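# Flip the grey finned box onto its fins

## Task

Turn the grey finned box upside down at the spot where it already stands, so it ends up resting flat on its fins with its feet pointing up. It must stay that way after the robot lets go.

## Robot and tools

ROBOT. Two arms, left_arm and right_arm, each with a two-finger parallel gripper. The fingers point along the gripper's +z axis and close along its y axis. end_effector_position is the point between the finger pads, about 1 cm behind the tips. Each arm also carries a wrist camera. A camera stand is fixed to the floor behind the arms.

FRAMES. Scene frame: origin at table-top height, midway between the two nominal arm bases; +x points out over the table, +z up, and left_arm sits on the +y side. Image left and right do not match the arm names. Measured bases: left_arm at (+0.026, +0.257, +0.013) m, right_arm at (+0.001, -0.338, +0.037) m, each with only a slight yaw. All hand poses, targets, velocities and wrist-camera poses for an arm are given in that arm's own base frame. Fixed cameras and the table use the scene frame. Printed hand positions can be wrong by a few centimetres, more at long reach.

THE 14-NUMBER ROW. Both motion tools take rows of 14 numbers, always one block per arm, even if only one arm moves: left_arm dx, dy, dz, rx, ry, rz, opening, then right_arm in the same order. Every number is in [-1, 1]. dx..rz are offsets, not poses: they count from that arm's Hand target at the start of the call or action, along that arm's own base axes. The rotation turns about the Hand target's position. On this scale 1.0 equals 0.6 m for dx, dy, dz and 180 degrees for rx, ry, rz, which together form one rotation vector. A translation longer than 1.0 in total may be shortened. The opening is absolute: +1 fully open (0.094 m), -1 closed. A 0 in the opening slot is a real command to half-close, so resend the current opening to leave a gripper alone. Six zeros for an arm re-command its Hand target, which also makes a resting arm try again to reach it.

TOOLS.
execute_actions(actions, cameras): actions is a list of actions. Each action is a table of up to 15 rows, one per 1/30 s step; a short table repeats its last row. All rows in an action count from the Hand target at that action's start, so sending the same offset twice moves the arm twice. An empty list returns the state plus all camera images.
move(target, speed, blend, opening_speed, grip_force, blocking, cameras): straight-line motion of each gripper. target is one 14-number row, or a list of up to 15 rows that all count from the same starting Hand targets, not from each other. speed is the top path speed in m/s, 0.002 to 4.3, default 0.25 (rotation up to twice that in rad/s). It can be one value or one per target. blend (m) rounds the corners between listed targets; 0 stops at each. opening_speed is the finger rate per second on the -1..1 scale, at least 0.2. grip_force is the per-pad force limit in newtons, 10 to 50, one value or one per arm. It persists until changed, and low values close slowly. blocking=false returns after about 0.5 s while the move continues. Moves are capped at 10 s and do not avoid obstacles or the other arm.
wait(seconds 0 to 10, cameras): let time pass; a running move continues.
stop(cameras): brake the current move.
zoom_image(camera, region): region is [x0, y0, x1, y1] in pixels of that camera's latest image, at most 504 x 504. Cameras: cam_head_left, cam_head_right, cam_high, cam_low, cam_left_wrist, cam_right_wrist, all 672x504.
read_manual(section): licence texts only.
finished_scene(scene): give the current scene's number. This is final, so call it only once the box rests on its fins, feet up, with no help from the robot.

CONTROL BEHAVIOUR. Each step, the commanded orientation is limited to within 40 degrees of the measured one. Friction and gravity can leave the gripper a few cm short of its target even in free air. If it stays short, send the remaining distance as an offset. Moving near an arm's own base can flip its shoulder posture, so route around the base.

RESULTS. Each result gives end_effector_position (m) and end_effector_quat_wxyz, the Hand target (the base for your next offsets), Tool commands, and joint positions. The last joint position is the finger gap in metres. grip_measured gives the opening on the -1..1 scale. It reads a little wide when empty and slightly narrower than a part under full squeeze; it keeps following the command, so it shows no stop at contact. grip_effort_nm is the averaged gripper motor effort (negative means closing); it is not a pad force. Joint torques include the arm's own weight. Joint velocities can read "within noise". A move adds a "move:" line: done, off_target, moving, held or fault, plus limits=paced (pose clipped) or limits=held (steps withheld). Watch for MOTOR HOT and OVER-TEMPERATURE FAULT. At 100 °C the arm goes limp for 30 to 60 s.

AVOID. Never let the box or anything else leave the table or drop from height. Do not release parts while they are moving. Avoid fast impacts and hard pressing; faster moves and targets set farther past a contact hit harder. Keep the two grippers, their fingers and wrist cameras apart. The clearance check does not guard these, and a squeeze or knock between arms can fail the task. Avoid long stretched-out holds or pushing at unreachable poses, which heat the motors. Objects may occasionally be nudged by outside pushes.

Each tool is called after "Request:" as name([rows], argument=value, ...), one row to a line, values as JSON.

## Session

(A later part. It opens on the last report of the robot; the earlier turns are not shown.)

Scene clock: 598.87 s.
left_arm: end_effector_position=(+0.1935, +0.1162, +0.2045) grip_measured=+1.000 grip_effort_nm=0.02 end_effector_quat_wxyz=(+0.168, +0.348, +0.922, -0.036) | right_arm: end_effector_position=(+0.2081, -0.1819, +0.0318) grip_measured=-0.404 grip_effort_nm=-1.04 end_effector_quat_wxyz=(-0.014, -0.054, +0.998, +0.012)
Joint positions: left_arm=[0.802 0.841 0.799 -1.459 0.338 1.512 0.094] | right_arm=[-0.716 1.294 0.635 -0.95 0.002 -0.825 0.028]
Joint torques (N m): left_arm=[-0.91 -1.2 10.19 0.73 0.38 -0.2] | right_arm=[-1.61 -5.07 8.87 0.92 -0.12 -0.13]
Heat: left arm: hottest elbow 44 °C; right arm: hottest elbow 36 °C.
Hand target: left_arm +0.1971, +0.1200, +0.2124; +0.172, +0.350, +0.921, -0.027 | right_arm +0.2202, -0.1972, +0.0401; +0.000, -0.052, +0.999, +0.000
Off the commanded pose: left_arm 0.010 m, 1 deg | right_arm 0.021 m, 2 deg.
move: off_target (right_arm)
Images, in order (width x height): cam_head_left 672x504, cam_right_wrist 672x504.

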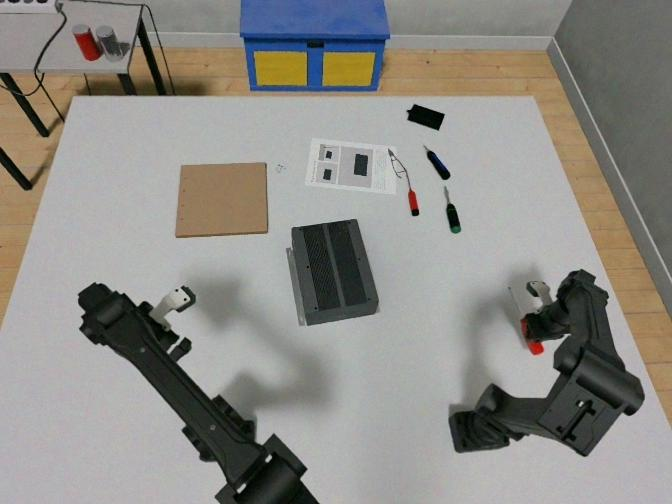

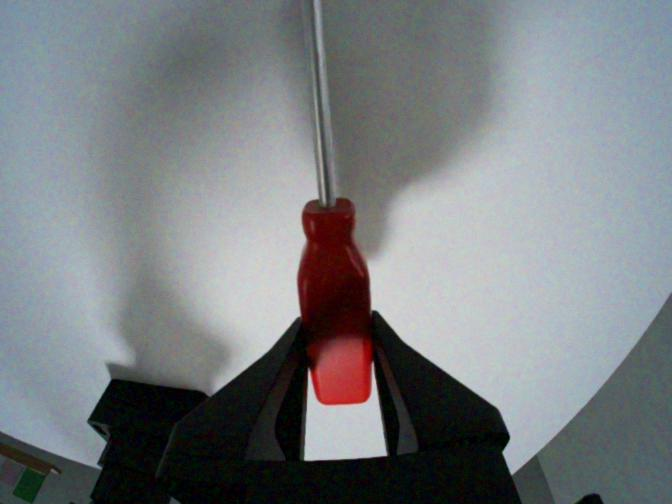

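Request:
move([
  [0,0,0,0,0,0,1, -0.02,0.02,-0.0935,0,0,0,-0.6],
], speed=0.08, cameras=["cam_right_wrist"])

Scene clock: 604.60 s.
left_arm: end_effector_position=(+0.1935, +0.1162, +0.2045) grip_measured=+1.000 grip_effort_nm=0.02 end_effector_quat_wxyz=(+0.168, +0.348, +0.922, -0.036) | right_arm: end_effector_position=(+0.2069, -0.1809, -0.0153) grip_measured=-0.404 grip_effort_nm=-1.04 end_effector_quat_wxyz=(-0.003, -0.055, +0.999, +0.002)
Joint positions: left_arm=[0.802 0.841 0.799 -1.459 0.338 1.512 0.094] | right_arm=[-0.716 1.388 0.555 -0.745 0.002 -0.825 0.028]
Joint torques (N m): left_arm=[-0.79 -1.08 10.19 0.73 0.37 -0.2] | right_arm=[-1.08 -5.01 5.55 0.81 -0.14 -0.11]
Heat: left arm: hottest elbow 44 °C; right arm: hottest elbow 36 °C.
Hand target: left_arm +0.1971, +0.1200, +0.2124; +0.172, +0.350, +0.921, -0.027 | right_arm +0.2082, -0.1852, -0.0160; +0.000, -0.052, +0.999, +0.000
Off the commanded pose: left_arm 0.010 m, 1 deg | right_arm 0.005 m, 1 deg.
move: done
Images, in order (width x height): cam_right_wrist 672x504.

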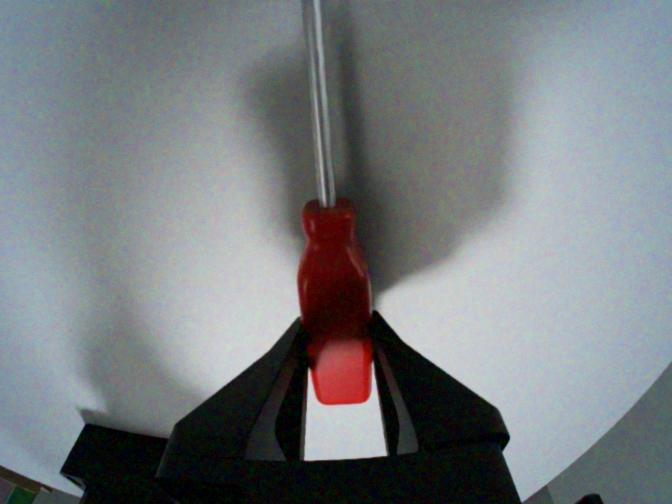

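Request:
move([
  [0,0,0,0,0,0,1, 0,0,-0.006,0,0,0,-0.6],
], speed=0.05)

Request:
move(target=[0,0,0,0,0,0,1, 0,0,0,0,0,0,0.1], opening_speed=0.5)

Request:
move(target=[0,0,0,0,0,0,1, 0,0,0.3,0,0,0,0.1], cameras=["cam_right_wrist","cam_head_left"])

Scene clock: 611.60 s.
left_arm: end_effector_position=(+0.1935, +0.1162, +0.2045) grip_measured=+1.000 grip_effort_nm=0.02 end_effector_quat_wxyz=(+0.168, +0.348, +0.922, -0.036) | right_arm: end_effector_position=(+0.2084, -0.1822, -0.0177) grip_measured=-0.404 grip_effort_nm=-1.04 end_effector_quat_wxyz=(-0.002, -0.055, +0.999, +0.000)
Joint positions: left_arm=[0.802 0.841 0.799 -1.459 0.338 1.512 0.094] | right_arm=[-0.716 1.397 0.555 -0.732 0.002 -0.825 0.028]
Joint torques (N m): left_arm=[-0.91 -0.97 10.17 0.73 0.38 -0.2] | right_arm=[-1.79 -5.6 5.15 0.76 -0.16 -0.07]
Heat: left arm: hottest elbow 44 °C; right arm: hottest elbow 36 °C.
Hand target: left_arm +0.1971, +0.1200, +0.2124; +0.172, +0.350, +0.921, -0.027 | right_arm +0.2082, -0.1852, -0.0196; +0.000, -0.052, +0.999, +0.000
Off the commanded pose: left_arm 0.010 m, 1 deg | right_arm 0.004 m, 0 deg.
move: done

Scene clock: 613.33 s.
left_arm: end_effector_position=(+0.1935, +0.1162, +0.2045) grip_measured=+1.000 grip_effort_nm=0.02 end_effector_quat_wxyz=(+0.168, +0.348, +0.922, -0.036) | right_arm: end_effector_position=(+0.2085, -0.1823, -0.0177) grip_measured=+0.097 grip_effort_nm=0.08 end_effector_quat_wxyz=(-0.002, -0.055, +0.999, +0.000)
Joint positions: left_arm=[0.802 0.841 0.799 -1.459 0.338 1.512 0.094] | right_arm=[-0.716 1.397 0.555 -0.731 0.002 -0.825 0.052]
Joint torques (N m): left_arm=[-0.67 -1.08 10.18 0.7 0.38 -0.2] | right_arm=[-1.67 -5.66 5.33 0.92 -0.16 -0.08]
Heat: left arm: hottest elbow 44 °C; right arm: hottest elbow 36 °C.
Hand target: left_arm +0.1971, +0.1200, +0.2124; +0.172, +0.350, +0.921, -0.027 | right_arm +0.2082, -0.1852, -0.0196; +0.000, -0.052, +0.999, +0.000
Off the commanded pose: left_arm 0.010 m, 1 deg | right_arm 0.004 m, 0 deg.
move: done

Scene clock: 614.83 s.
left_arm: end_effector_position=(+0.1935, +0.1162, +0.2045) grip_measured=+1.000 grip_effort_nm=0.02 end_effector_quat_wxyz=(+0.168, +0.348, +0.922, -0.036) | right_arm: end_effector_position=(+0.1993, -0.1743, +0.1434) grip_measured=+0.098 grip_effort_nm=0.08 end_effector_quat_wxyz=(-0.014, -0.055, +0.998, +0.012)
Joint positions: left_arm=[0.802 0.841 0.799 -1.459 0.338 1.512 0.094] | right_arm=[-0.716 1.091 0.808 -1.325 0.002 -0.825 0.052]
Joint torques (N m): left_arm=[-0.67 -1.08 10.19 0.73 0.38 -0.2] | right_arm=[-1.55 -4.25 10.78 0.05 -0.1 -0.12]
Heat: left arm: hottest elbow 44 °C; right arm: hottest elbow 36 °C.
Hand target: left_arm +0.1971, +0.1200, +0.2124; +0.172, +0.350, +0.921, -0.027 | right_arm +0.2081, -0.1852, +0.1603; +0.000, -0.052, +0.999, +0.000
Off the commanded pose: left_arm 0.010 m, 1 deg | right_arm 0.022 m, 2 deg.
move: off_target (right_arm)
Images, in order (width x height): cam_head_left 672x504, cam_right_wrist 672x504.

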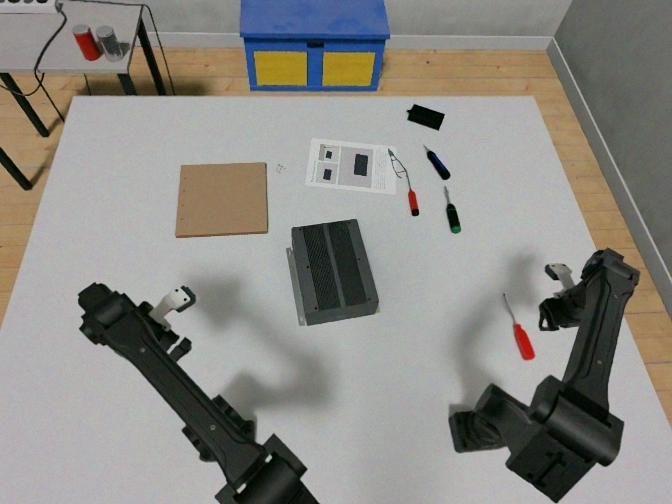

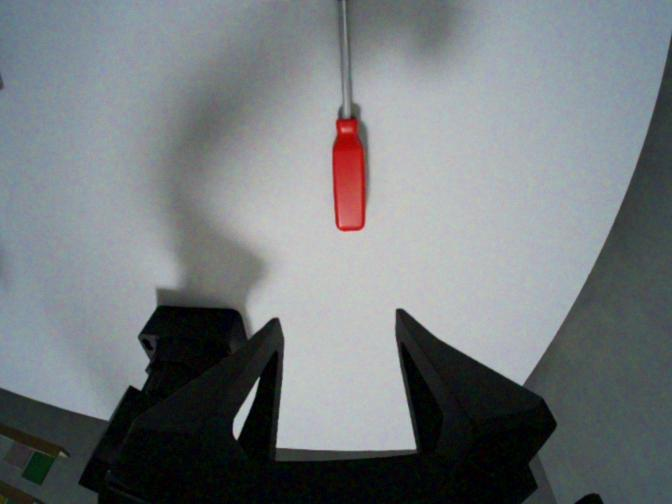

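Request:
move(target=[0.28,-0.35,-0.27,-0.2142,-0.1083,-0.189,1, 0.415,0.587,-0.085,0.2245,-0.1666,0.4972,-1], cameras=["all"])

Scene clock: 722.17 s.
left_arm: end_effector_position=(+0.3527, -0.0885, +0.0493) grip_measured=+1.000 grip_effort_nm=0.02 end_effector_quat_wxyz=(+0.406, +0.520, +0.683, -0.315) | right_arm: end_effector_position=(+0.4443, +0.1605, +0.1014) grip_measured=-0.986 grip_effort_nm=-0.76 end_effector_quat_wxyz=(-0.236, +0.704, -0.598, -0.300)
Joint positions: left_arm=[0.19 1.546 0.617 -0.511 1.074 1.412 0.094] | right_arm=[0.086 1.734 1.198 -1.147 -0.778 -1.693 0.001]
Joint torques (N m): left_arm=[-1.73 -6.24 7.62 1.21 0.84 -0.34] | right_arm=[0.15 -12.75 9.62 -0.1 -0.74 -0.12]
Heat: left arm: hottest elbow 45 °C; right arm: hottest elbow 46 °C.
Hand target: left_arm +0.3651, -0.0900, +0.0503; +0.408, +0.522, +0.680, -0.314 | right_arm +0.4570, +0.1670, +0.1093; -0.244, +0.712, -0.588, -0.295
Off the commanded pose: left_arm 0.013 m, 1 deg | right_arm 0.016 m, 2 deg.
move: off_target (left_arm, right_arm)

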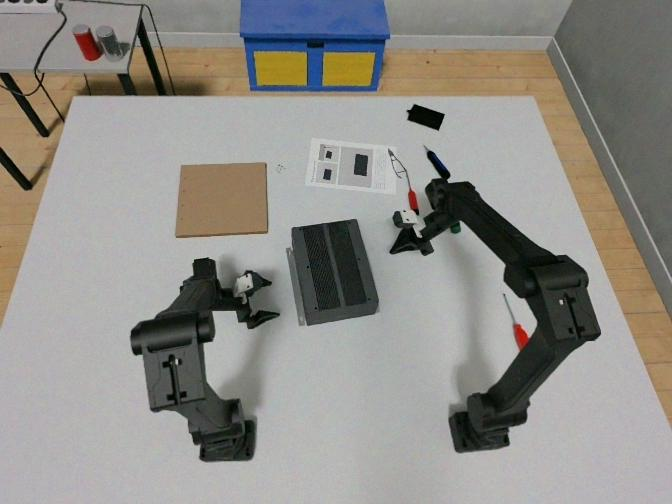

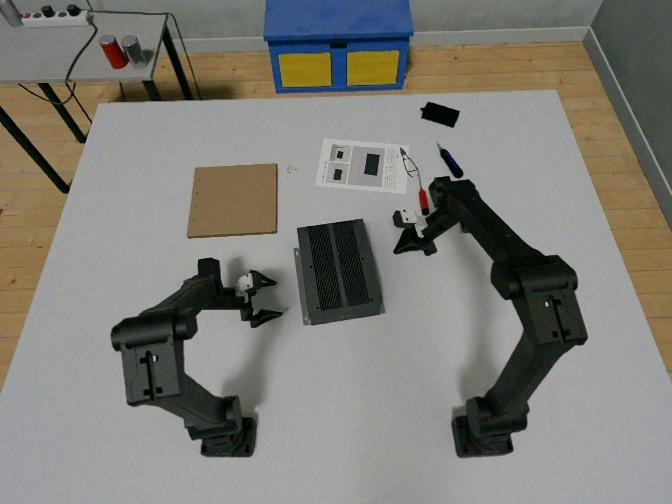

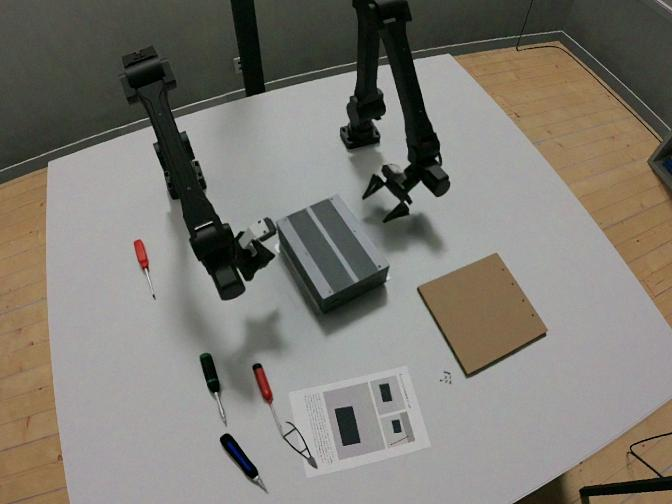

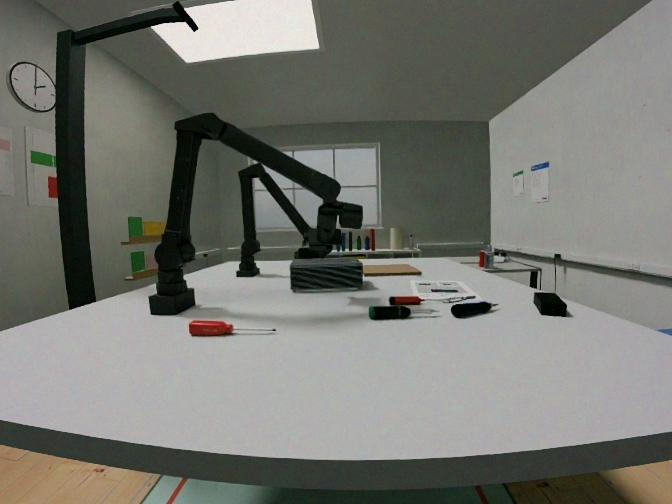

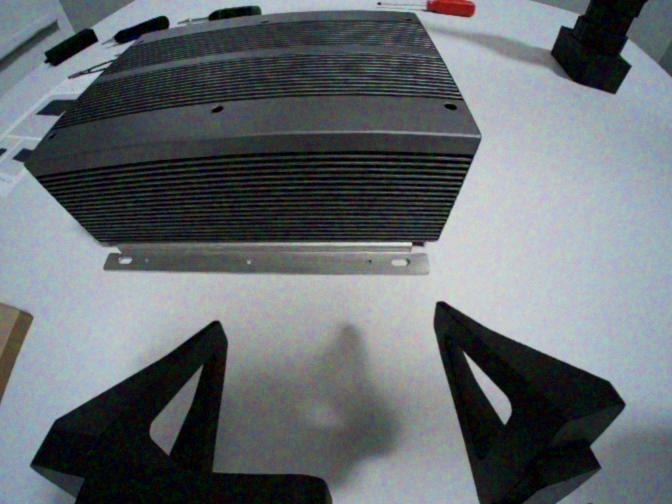

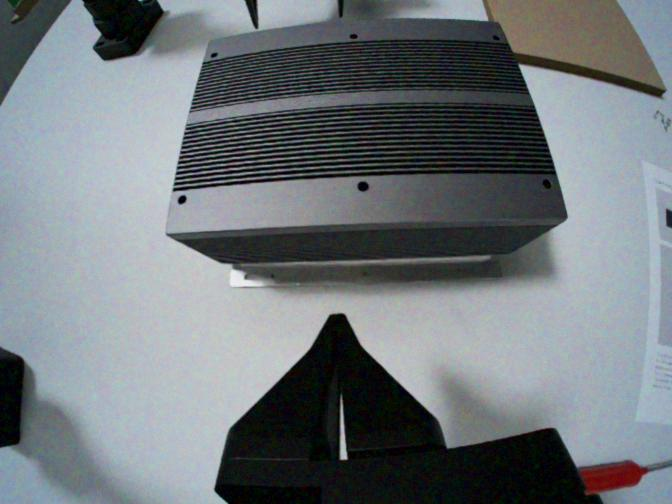

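Request:
move(target=[0.128,-0.045,-0.062,0,0,-0.022,1, 0,0,0,0,0,0,-1], cameras=["cam_left_wrist","cam_right_wrist","cam_head_left"], speed=0.15)

Scene clock: 758.37 s.
left_arm: end_effector_position=(+0.4303, -0.1143, +0.0171) grip_measured=+1.000 grip_effort_nm=0.02 end_effector_quat_wxyz=(+0.397, +0.544, +0.662, -0.328) | right_arm: end_effector_position=(+0.4443, +0.1605, +0.1014) grip_measured=-0.986 grip_effort_nm=-0.76 end_effector_quat_wxyz=(-0.236, +0.704, -0.598, -0.300)
Joint positions: left_arm=[0.092 1.792 0.828 -0.42 1.074 1.356 0.094] | right_arm=[0.086 1.734 1.198 -1.147 -0.778 -1.693 0.001]
Joint torques (N m): left_arm=[-1.55 -9.47 7.6 1.35 0.64 -0.31] | right_arm=[0.09 -12.34 9.73 0.01 -0.74 -0.17]
Heat: left arm: hottest elbow 45 °C; right arm: hottest elbow 42 °C.
Hand target: left_arm +0.4419, -0.1170, +0.0132; +0.397, +0.545, +0.662, -0.328 | right_arm +0.4570, +0.1670, +0.1093; -0.244, +0.712, -0.588, -0.295
Off the commanded pose: left_arm 0.013 m, 0 deg | right_arm 0.016 m, 2 deg.
move: off_target (left_arm, right_arm)
Images, in order (width x height): cam_head_left 672x504, cam_left_wrist 672x504, cam_right_wrist 672x504.

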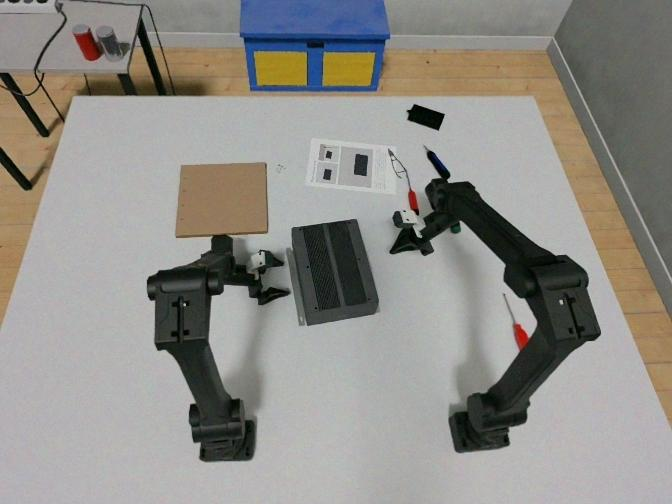

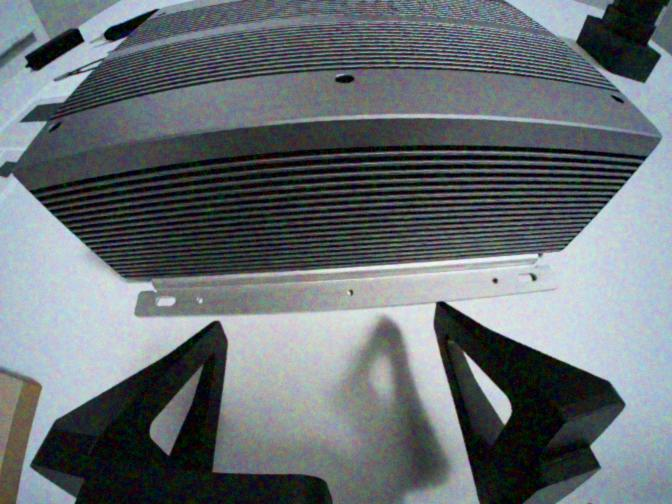

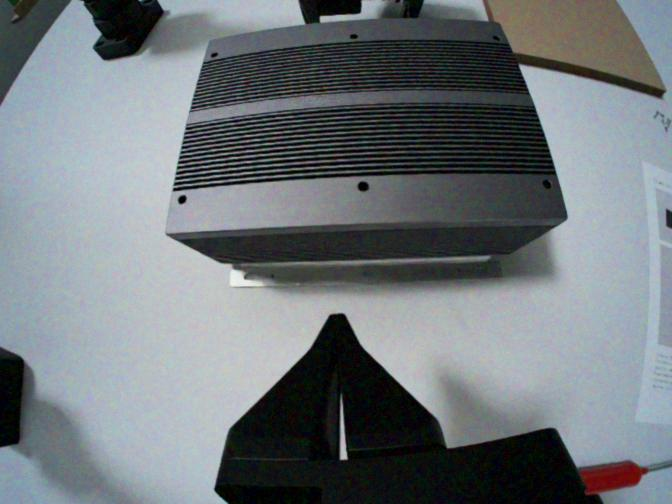

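Request:
move(target=[0,-0.017,-0.03,0,0,0,1, 0,0,0,0,0,0,-1], cameras=["cam_left_wrist"], speed=0.08)

Request:
zoom_image(camera="cam_left_wrist", region=[130, 240, 480, 400])

Scene clock: 782.63 s.
left_arm: end_effector_position=(+0.4376, -0.1238, +0.0028) grip_measured=+1.000 grip_effort_nm=0.02 end_effector_quat_wxyz=(+0.402, +0.546, +0.659, -0.325) | right_arm: end_effector_position=(+0.4443, +0.1605, +0.1014) grip_measured=-0.986 grip_effort_nm=-0.76 end_effector_quat_wxyz=(-0.236, +0.704, -0.598, -0.300)
Joint positions: left_arm=[0.068 1.834 0.828 -0.321 1.069 1.306 0.094] | right_arm=[0.086 1.734 1.198 -1.147 -0.778 -1.693 0.001]
Joint torques (N m): left_arm=[-1.61 -9.64 6.09 1.44 0.58 -0.35] | right_arm=[0.44 -13.16 9.68 0.08 -0.79 -0.13]
Heat: left arm: hottest elbow 43 °C; right arm: hottest elbow 41 °C.
Hand target: left_arm +0.4418, -0.1273, -0.0049; +0.397, +0.545, +0.662, -0.328 | right_arm +0.4570, +0.1670, +0.1093; -0.244, +0.712, -0.588, -0.295
Off the commanded pose: left_arm 0.009 m, 1 deg | right_arm 0.016 m, 2 deg.
move: off_target (right_arm)
Images, in order (width x height): cam_left_wrist 672x504.

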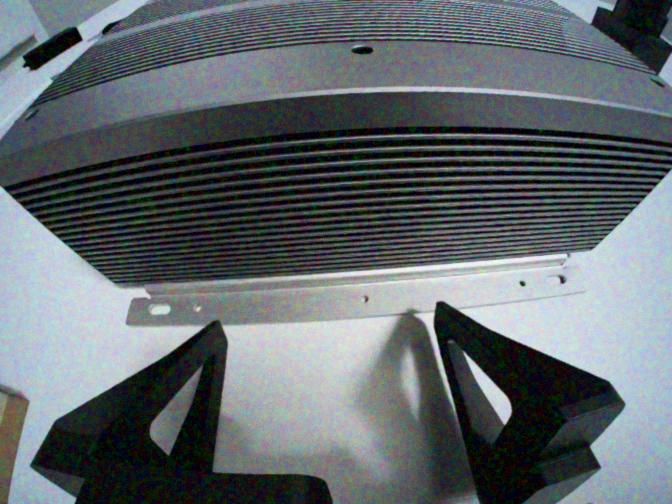

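Scaled by 1.440 from the camera's 672x504 image, which has a finer 960x720 frame.

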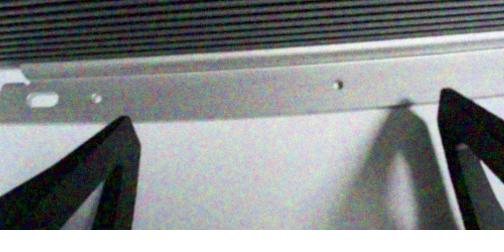

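Request:
move(target=[-0.005,-0.012,-0.012,0,0,0,1, 0,0,0,0,0,0,-1], cameras=["cam_left_wrist"], speed=0.05)

Request:
zoom_image(camera="cam_left_wrist", region=[130, 240, 480, 400])

Scene clock: 791.97 s.
left_arm: end_effector_position=(+0.4431, -0.1302, +0.0004) grip_measured=+1.000 grip_effort_nm=0.02 end_effector_quat_wxyz=(+0.407, +0.549, +0.656, -0.319) | right_arm: end_effector_position=(+0.4443, +0.1605, +0.1014) grip_measured=-0.986 grip_effort_nm=-0.76 end_effector_quat_wxyz=(-0.236, +0.704, -0.598, -0.300)
Joint positions: left_arm=[0.051 1.844 0.828 -0.263 1.065 1.273 0.094] | right_arm=[0.086 1.734 1.198 -1.147 -0.778 -1.693 0.001]
Joint torques (N m): left_arm=[-1.61 -9.82 4.71 1.52 0.55 -0.31] | right_arm=[-0.15 -11.93 9.55 -0.06 -0.72 -0.12]
Heat: left arm: hottest elbow 42 °C; right arm: hottest elbow 41 °C.
Hand target: left_arm +0.4388, -0.1344, -0.0121; +0.397, +0.545, +0.662, -0.328 | right_arm +0.4570, +0.1670, +0.1093; -0.244, +0.712, -0.588, -0.295
Off the commanded pose: left_arm 0.014 m, 2 deg | right_arm 0.016 m, 2 deg.
move: off_target (left_arm, right_arm)
Images, in order (width x height): cam_left_wrist 672x504.

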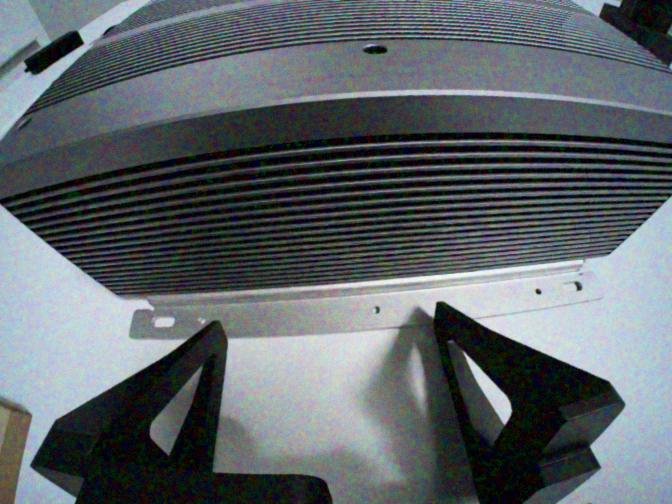

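Scaled by 1.440 from the camera's 672x504 image, which has a finer 960x720 frame.

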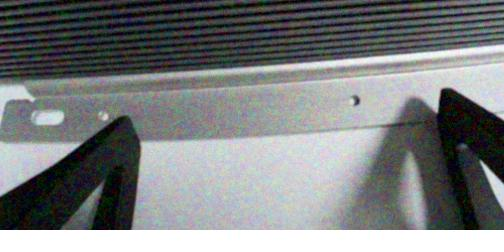

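Request:
move(target=[-0.005,-0.022,0.006,0,0,0,1, 0,0,0,0,0,0,-1], cameras=["cam_left_wrist"], speed=0.05)

Request:
zoom_image(camera="cam_left_wrist", region=[130, 240, 480, 400])

Scene clock: 807.23 s.
left_arm: end_effector_position=(+0.4434, -0.1332, -0.0001) grip_measured=+1.000 grip_effort_nm=0.02 end_effector_quat_wxyz=(+0.411, +0.542, +0.660, -0.319) | right_arm: end_effector_position=(+0.4443, +0.1605, +0.1014) grip_measured=-0.986 grip_effort_nm=-0.77 end_effector_quat_wxyz=(-0.236, +0.704, -0.598, -0.300)
Joint positions: left_arm=[0.044 1.842 0.812 -0.207 1.064 1.222 0.094] | right_arm=[0.086 1.734 1.198 -1.147 -0.778 -1.693 0.001]
Joint torques (N m): left_arm=[-3.6 -10.93 4.3 1.61 0.22 -0.43] | right_arm=[0.26 -12.22 9.72 0.01 -0.72 -0.11]
Heat: left arm: hottest elbow 41 °C; right arm: hottest elbow 41 °C.
Hand target: left_arm +0.4359, -0.1476, -0.0084; +0.397, +0.545, +0.662, -0.328 | right_arm +0.4570, +0.1670, +0.1093; -0.244, +0.712, -0.588, -0.295
Off the commanded pose: left_arm 0.018 m, 2 deg | right_arm 0.016 m, 2 deg.
move: off_target (left_arm, right_arm)
Images, in order (width x height): cam_left_wrist 672x504.

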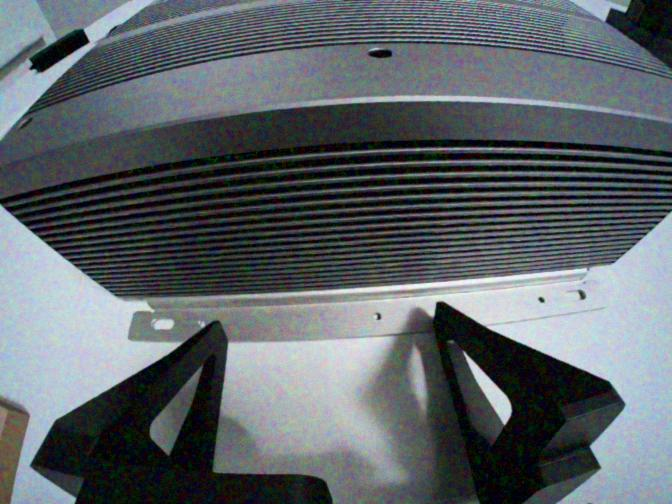

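Scaled by 1.440 from the camera's 672x504 image, which has a finer 960x720 frame.

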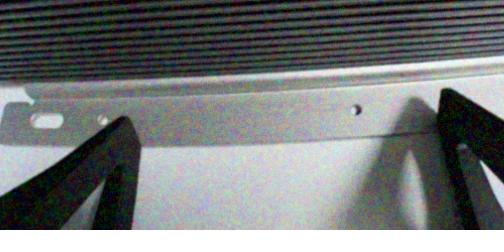

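Request:
move(target=[0,0,0,0,0,0,1, 0.02,0.07,-0.065,0,0,0,-1], cameras=["cam_left_wrist","cam_right_wrist","cam_low"], speed=0.08)

Scene clock: 834.80 s.
left_arm: end_effector_position=(+0.4434, -0.1332, -0.0001) grip_measured=+1.000 grip_effort_nm=0.02 end_effector_quat_wxyz=(+0.411, +0.542, +0.660, -0.319) | right_arm: end_effector_position=(+0.4545, +0.1999, +0.0636) grip_measured=-0.986 grip_effort_nm=-0.76 end_effector_quat_wxyz=(-0.234, +0.707, -0.595, -0.302)
Joint positions: left_arm=[0.044 1.842 0.812 -0.207 1.064 1.222 0.094] | right_arm=[0.166 1.815 1.198 -1.002 -0.783 -1.597 0.001]
Joint torques (N m): left_arm=[-3.55 -11.05 4.33 1.58 0.22 -0.44] | right_arm=[0.15 -12.98 9.06 0.65 -0.74 0.06]
Heat: left arm: hottest elbow 40 °C; right arm: hottest elbow 41 °C.
Hand target: left_arm +0.4359, -0.1476, -0.0084; +0.397, +0.545, +0.662, -0.328 | right_arm +0.4691, +0.2089, +0.0703; -0.244, +0.712, -0.588, -0.295
Off the commanded pose: left_arm 0.018 m, 2 deg | right_arm 0.018 m, 2 deg.
move: off_target (left_arm, right_arm)
Images, in order (width x height): cam_low 672x504, cam_left_wrist 672x504, cam_right_wrist 672x504.

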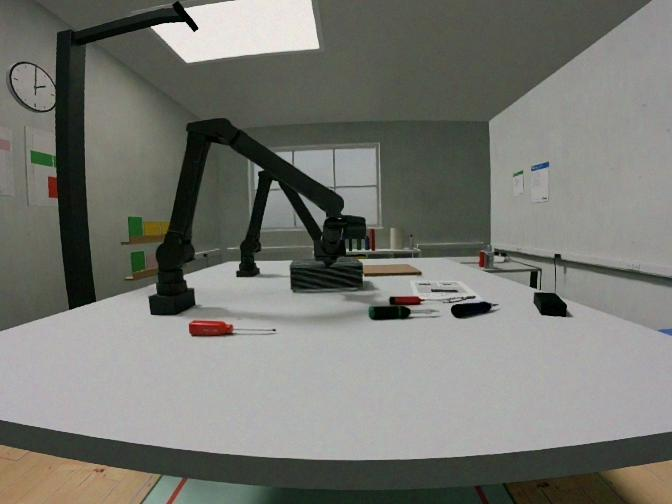

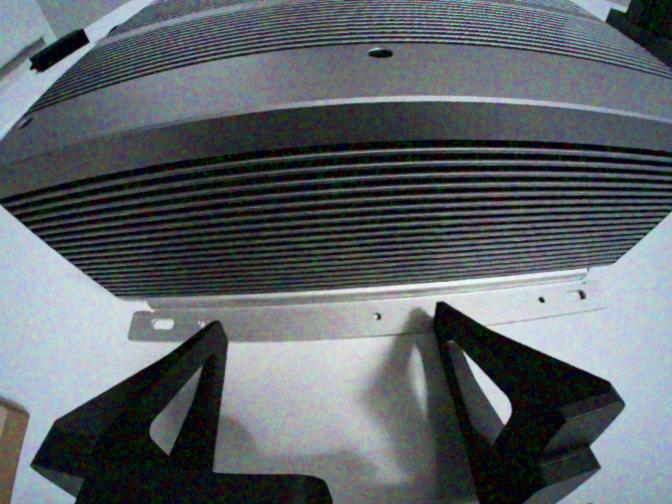

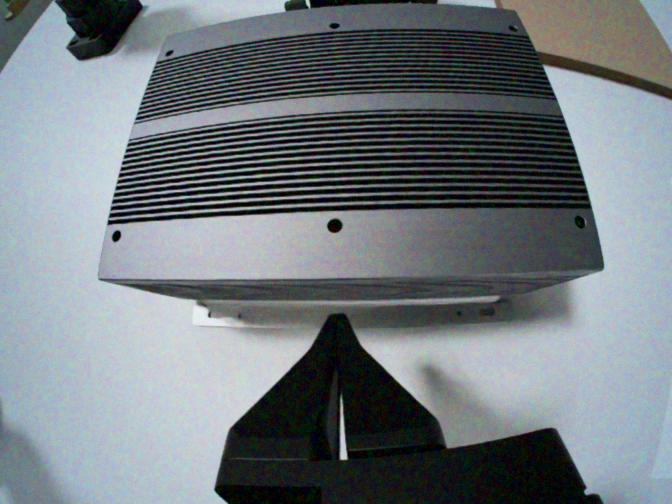

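Request:
move(target=[0,0,0,0,0,0,1, -0.003,0.022,-0.03,0,0,0,-1], cameras=["cam_right_wrist"], speed=0.06)

Scene clock: 856.73 s.
left_arm: end_effector_position=(+0.4434, -0.1332, -0.0001) grip_measured=+1.000 grip_effort_nm=0.02 end_effector_quat_wxyz=(+0.411, +0.542, +0.660, -0.319) | right_arm: end_effector_position=(+0.4608, +0.2145, +0.0517) grip_measured=-0.986 grip_effort_nm=-0.76 end_effector_quat_wxyz=(-0.240, +0.710, -0.592, -0.296)
Joint positions: left_arm=[0.044 1.842 0.812 -0.207 1.064 1.222 0.094] | right_arm=[0.193 1.839 1.198 -0.931 -0.783 -1.56 0.001]
Joint torques (N m): left_arm=[-3.84 -10.93 4.31 1.54 0.21 -0.44] | right_arm=[0.26 -13.1 7.38 0.76 -0.69 0.04]
Heat: left arm: hottest elbow 39 °C; right arm: hottest elbow 41 °C.
Hand target: left_arm +0.4359, -0.1476, -0.0084; +0.397, +0.545, +0.662, -0.328 | right_arm +0.4673, +0.2221, +0.0523; -0.244, +0.712, -0.588, -0.295
Off the commanded pose: left_arm 0.018 m, 2 deg | right_arm 0.010 m, 1 deg.
move: off_target (left_arm)
Images, in order (width x height): cam_right_wrist 672x504.

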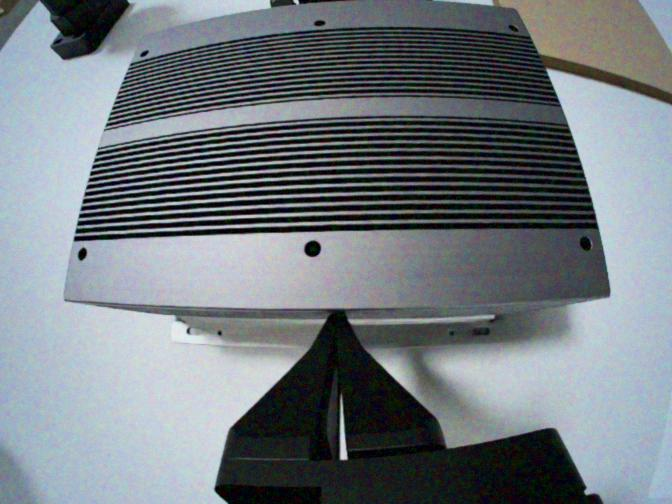

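Request:
move(target=[0,-0.01,0,0,0,0,1, -0.012,0.035,0,0,0,0,-1], cameras=["cam_right_wrist","cam_left_wrist"], speed=0.05)

Scene clock: 861.10 s.
left_arm: end_effector_position=(+0.4435, -0.1341, +0.0001) grip_measured=+1.000 grip_effort_nm=0.02 end_effector_quat_wxyz=(+0.413, +0.538, +0.663, -0.317) | right_arm: end_effector_position=(+0.4676, +0.2181, +0.0513) grip_measured=-0.986 grip_effort_nm=-0.76 end_effector_quat_wxyz=(-0.244, +0.699, -0.606, -0.291)
Joint positions: left_arm=[0.041 1.838 0.803 -0.18 1.06 1.196 0.094] | right_arm=[0.198 1.839 1.198 -0.891 -0.778 -1.5 0.001]
Joint torques (N m): left_arm=[-4.6 -10.7 4.56 1.62 0.19 -0.44] | right_arm=[3.43 -14.21 6.24 1.33 -0.87 0.04]
Heat: left arm: hottest elbow 39 °C; right arm: hottest elbow 40 °C.
Hand target: left_arm +0.4358, -0.1536, -0.0084; +0.397, +0.545, +0.662, -0.328 | right_arm +0.4601, +0.2432, +0.0523; -0.244, +0.712, -0.588, -0.295
Off the commanded pose: left_arm 0.023 m, 2 deg | right_arm 0.026 m, 3 deg.
move: off_target (left_arm, right_arm)
Images, in order (width x height): cam_left_wrist 672x504, cam_right_wrist 672x504.

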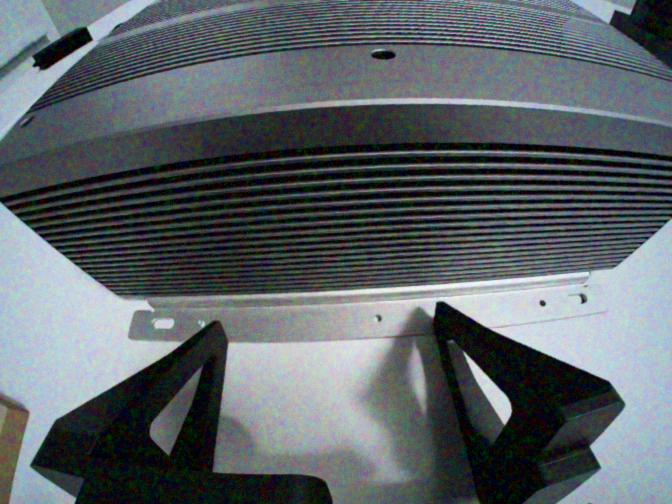

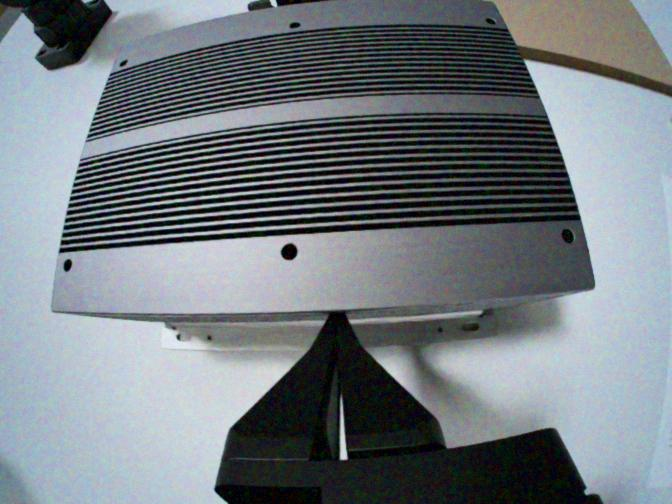

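Request:
move(target=[0,-0.03,0,0,0,0,1, -0.02,0.04,0.02,0,0,0,-1], cameras=["cam_right_wrist","cam_left_wrist"], speed=0.05)

Scene clock: 915.27 s.
left_arm: end_effector_position=(+0.4432, -0.1467, +0.0006) grip_measured=+1.000 grip_effort_nm=0.02 end_effector_quat_wxyz=(+0.414, +0.541, +0.662, -0.312) | right_arm: end_effector_position=(+0.4672, +0.2183, +0.0523) grip_measured=-0.986 grip_effort_nm=-0.76 end_effector_quat_wxyz=(-0.240, +0.689, -0.625, -0.277)
Joint positions: left_arm=[0.009 1.83 0.787 -0.115 1.041 1.14 0.094] | right_arm=[0.206 1.816 1.175 -0.85 -0.748 -1.43 0.001]
Joint torques (N m): left_arm=[-5.6 -10.34 4.78 2.11 0.27 -0.66] | right_arm=[6.95 -15.44 6.22 0.94 -1.99 0.03]
Heat: left arm: hottest elbow 39 °C; right arm: hottest elbow 38 °C.
Hand target: left_arm +0.4359, -0.1717, -0.0084; +0.397, +0.545, +0.662, -0.328 | right_arm +0.4481, +0.2673, +0.0642; -0.244, +0.712, -0.588, -0.295
Off the commanded pose: left_arm 0.027 m, 3 deg | right_arm 0.054 m, 5 deg.
move: off_target (left_arm, right_arm)
Images, in order (width x height): cam_left_wrist 672x504, cam_right_wrist 672x504.

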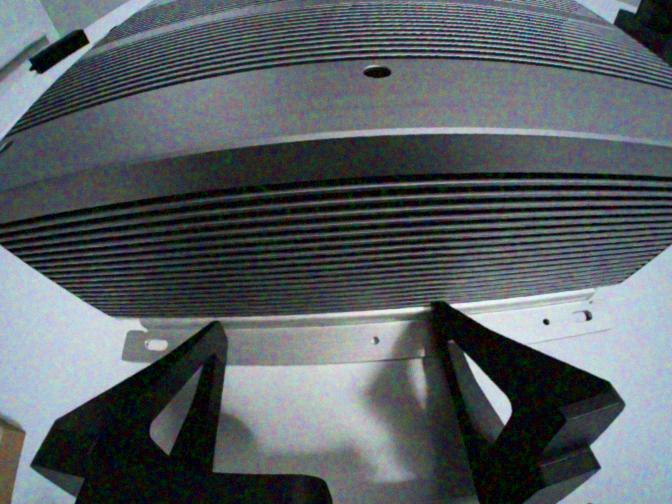

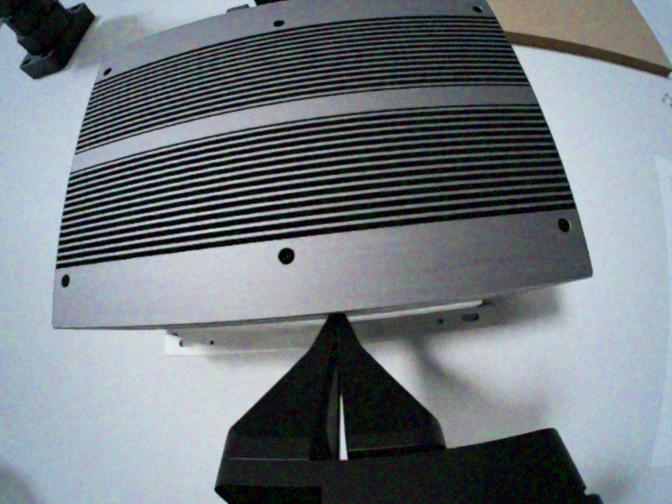

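Request:
move(target=[0,-0.01,0,0,0,0,1, -0.01,0.06,0.04,0,0,0,-1], cameras=["cam_right_wrist","cam_left_wrist"], speed=0.05)

Scene clock: 932.60 s.
left_arm: end_effector_position=(+0.4429, -0.1466, +0.0008) grip_measured=+1.000 grip_effort_nm=0.02 end_effector_quat_wxyz=(+0.416, +0.538, +0.664, -0.311) | right_arm: end_effector_position=(+0.4660, +0.2193, +0.0536) grip_measured=-0.986 grip_effort_nm=-0.76 end_effector_quat_wxyz=(-0.221, +0.673, -0.653, -0.268)
Joint positions: left_arm=[0.009 1.828 0.779 -0.094 1.04 1.123 0.094] | right_arm=[0.22 1.801 1.173 -0.849 -0.704 -1.346 0.001]
Joint torques (N m): left_arm=[-6.83 -10.17 5.01 2.28 0.11 -0.73] | right_arm=[10.58 -17.9 7.54 1.16 -3.64 0.11]
Heat: left arm: hottest elbow 38 °C; right arm: hottest elbow 37 °C.
Hand target: left_arm +0.4358, -0.1777, -0.0084; +0.397, +0.545, +0.661, -0.328 | right_arm +0.4421, +0.3031, +0.0883; -0.244, +0.712, -0.588, -0.295
Off the commanded pose: left_arm 0.033 m, 3 deg | right_arm 0.094 m, 10 deg.
move: off_target (left_arm, right_arm)
Images, in order (width x height): cam_left_wrist 672x504, cam_right_wrist 672x504.

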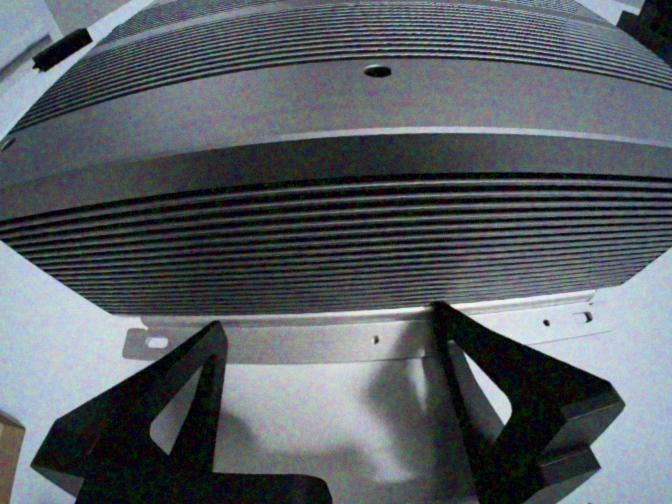

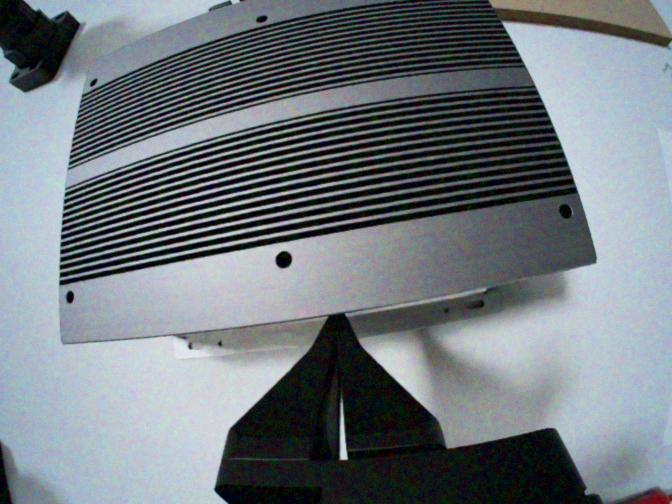

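Request:
move(target=[0,-0.02,0,0,0,0,1, 0,0.04,0.05,0,0,0,-1], cameras=["cam_right_wrist","cam_left_wrist"], speed=0.05)

Scene clock: 954.47 s.
left_arm: end_effector_position=(+0.4409, -0.1701, +0.0014) grip_measured=+1.000 grip_effort_nm=0.02 end_effector_quat_wxyz=(+0.412, +0.541, +0.664, -0.311) | right_arm: end_effector_position=(+0.4214, +0.3230, +0.1090) grip_measured=-0.986 grip_effort_nm=-0.76 end_effector_quat_wxyz=(-0.228, +0.714, -0.588, -0.304)
Joint positions: left_arm=[-0.05 1.822 0.765 -0.018 1.01 1.038 0.094] | right_arm=[0.426 1.729 1.214 -0.873 -0.763 -1.263 0.001]
Joint torques (N m): left_arm=[-4.48 -9.23 5.72 1.61 0.7 -0.44] | right_arm=[-1.26 -12.69 10.19 1.37 -0.46 0.06]
Heat: left arm: hottest elbow 38 °C; right arm: hottest wrist yaw 41 °C.
Hand target: left_arm +0.4359, -0.1896, -0.0085; +0.397, +0.545, +0.662, -0.328 | right_arm +0.4421, +0.3271, +0.1183; -0.244, +0.712, -0.588, -0.295
Off the commanded pose: left_arm 0.022 m, 3 deg | right_arm 0.023 m, 2 deg.
move: off_target (left_arm, right_arm)
Images, in order (width x height): cam_left_wrist 672x504, cam_right_wrist 672x504.

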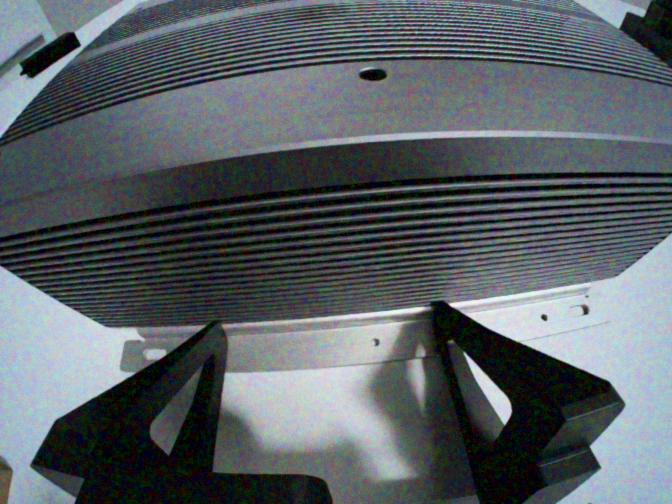

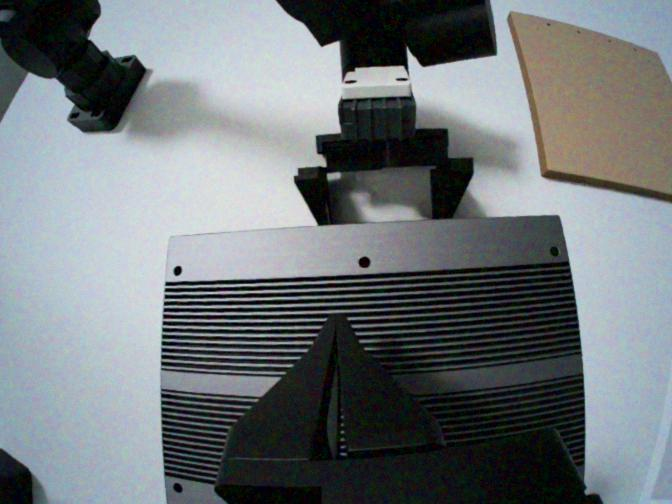

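Request:
move(target=[0,0.033,0.01,0,0,0,1, -0.067,-0.367,0.083,0.1674,0.0015,-0.1134,-1], cameras=["all"])

Scene clock: 1269.27 s.
left_arm: end_effector_position=(+0.4348, -0.1696, +0.0017) grip_measured=+1.000 grip_effort_nm=0.02 end_effector_quat_wxyz=(+0.404, +0.546, +0.659, -0.323) | right_arm: end_effector_position=(+0.3949, +0.1124, +0.1621) grip_measured=-0.986 grip_effort_nm=-0.76 end_effector_quat_wxyz=(+0.459, -0.509, +0.610, +0.398)
Joint positions: left_arm=[-0.045 1.822 0.775 -0.086 1.031 1.088 0.094] | right_arm=[-0.143 1.5 0.849 -0.851 -1.304 -1.48 0.001]
Joint torques (N m): left_arm=[-0.73 -10.52 5.87 0.51 0.69 -0.14] | right_arm=[-1.44 -9.35 7.84 0.32 -0.95 -0.16]
Heat: left arm: hottest elbow 38 °C; right arm: hottest elbow 46 °C.
Hand target: left_arm +0.4359, -0.1699, -0.0025; +0.397, +0.545, +0.661, -0.328 | right_arm +0.4019, +0.1070, +0.1681; +0.466, -0.510, +0.608, +0.391
Off the commanded pose: left_arm 0.004 m, 1 deg | right_arm 0.011 m, 1 deg.
move: off_target (right_arm)

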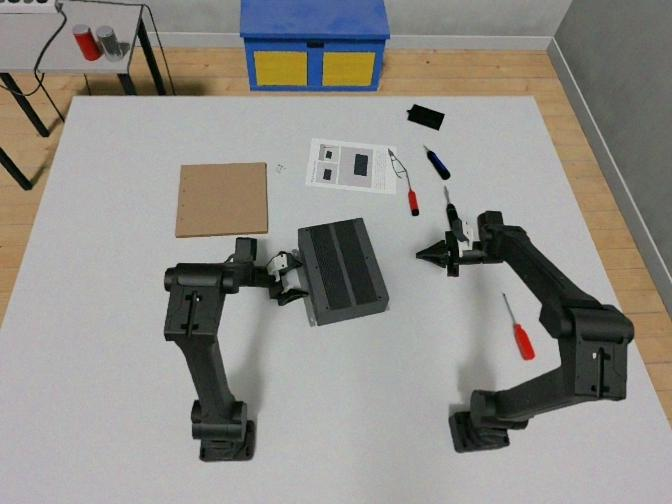

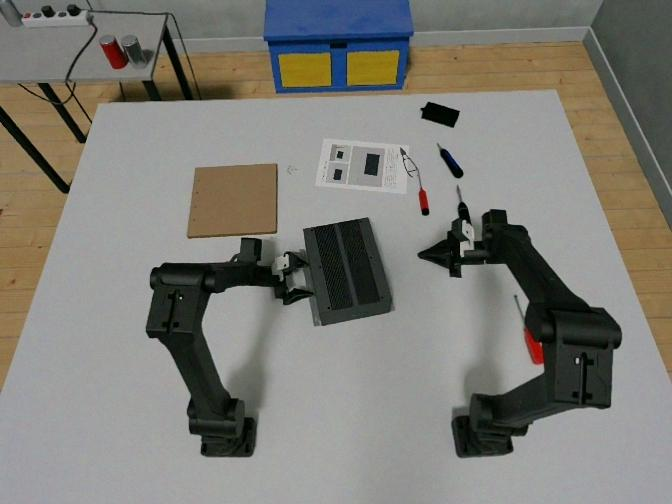

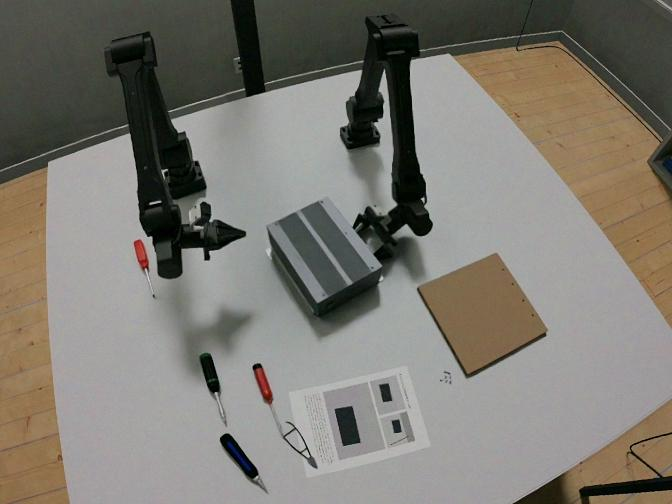

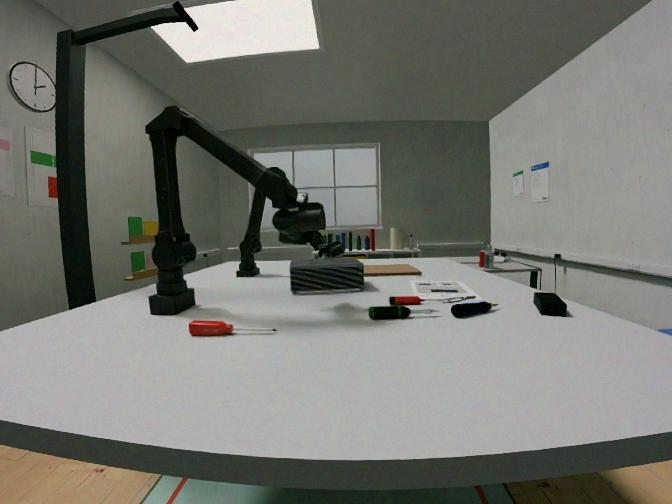

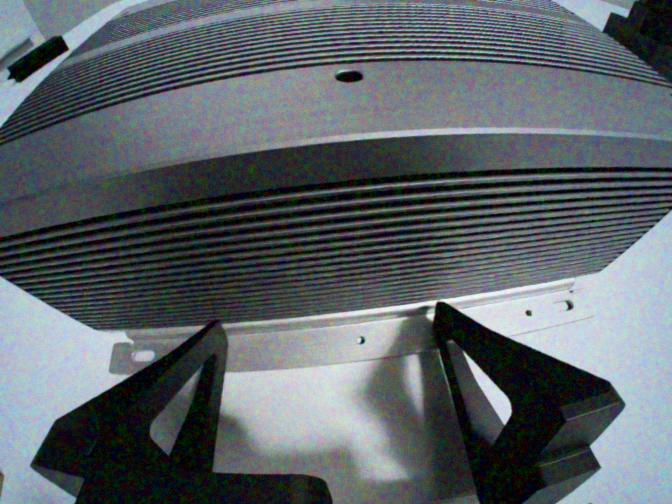

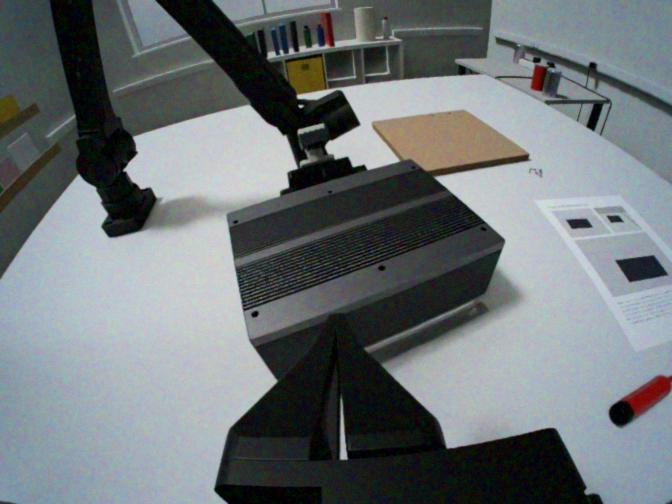

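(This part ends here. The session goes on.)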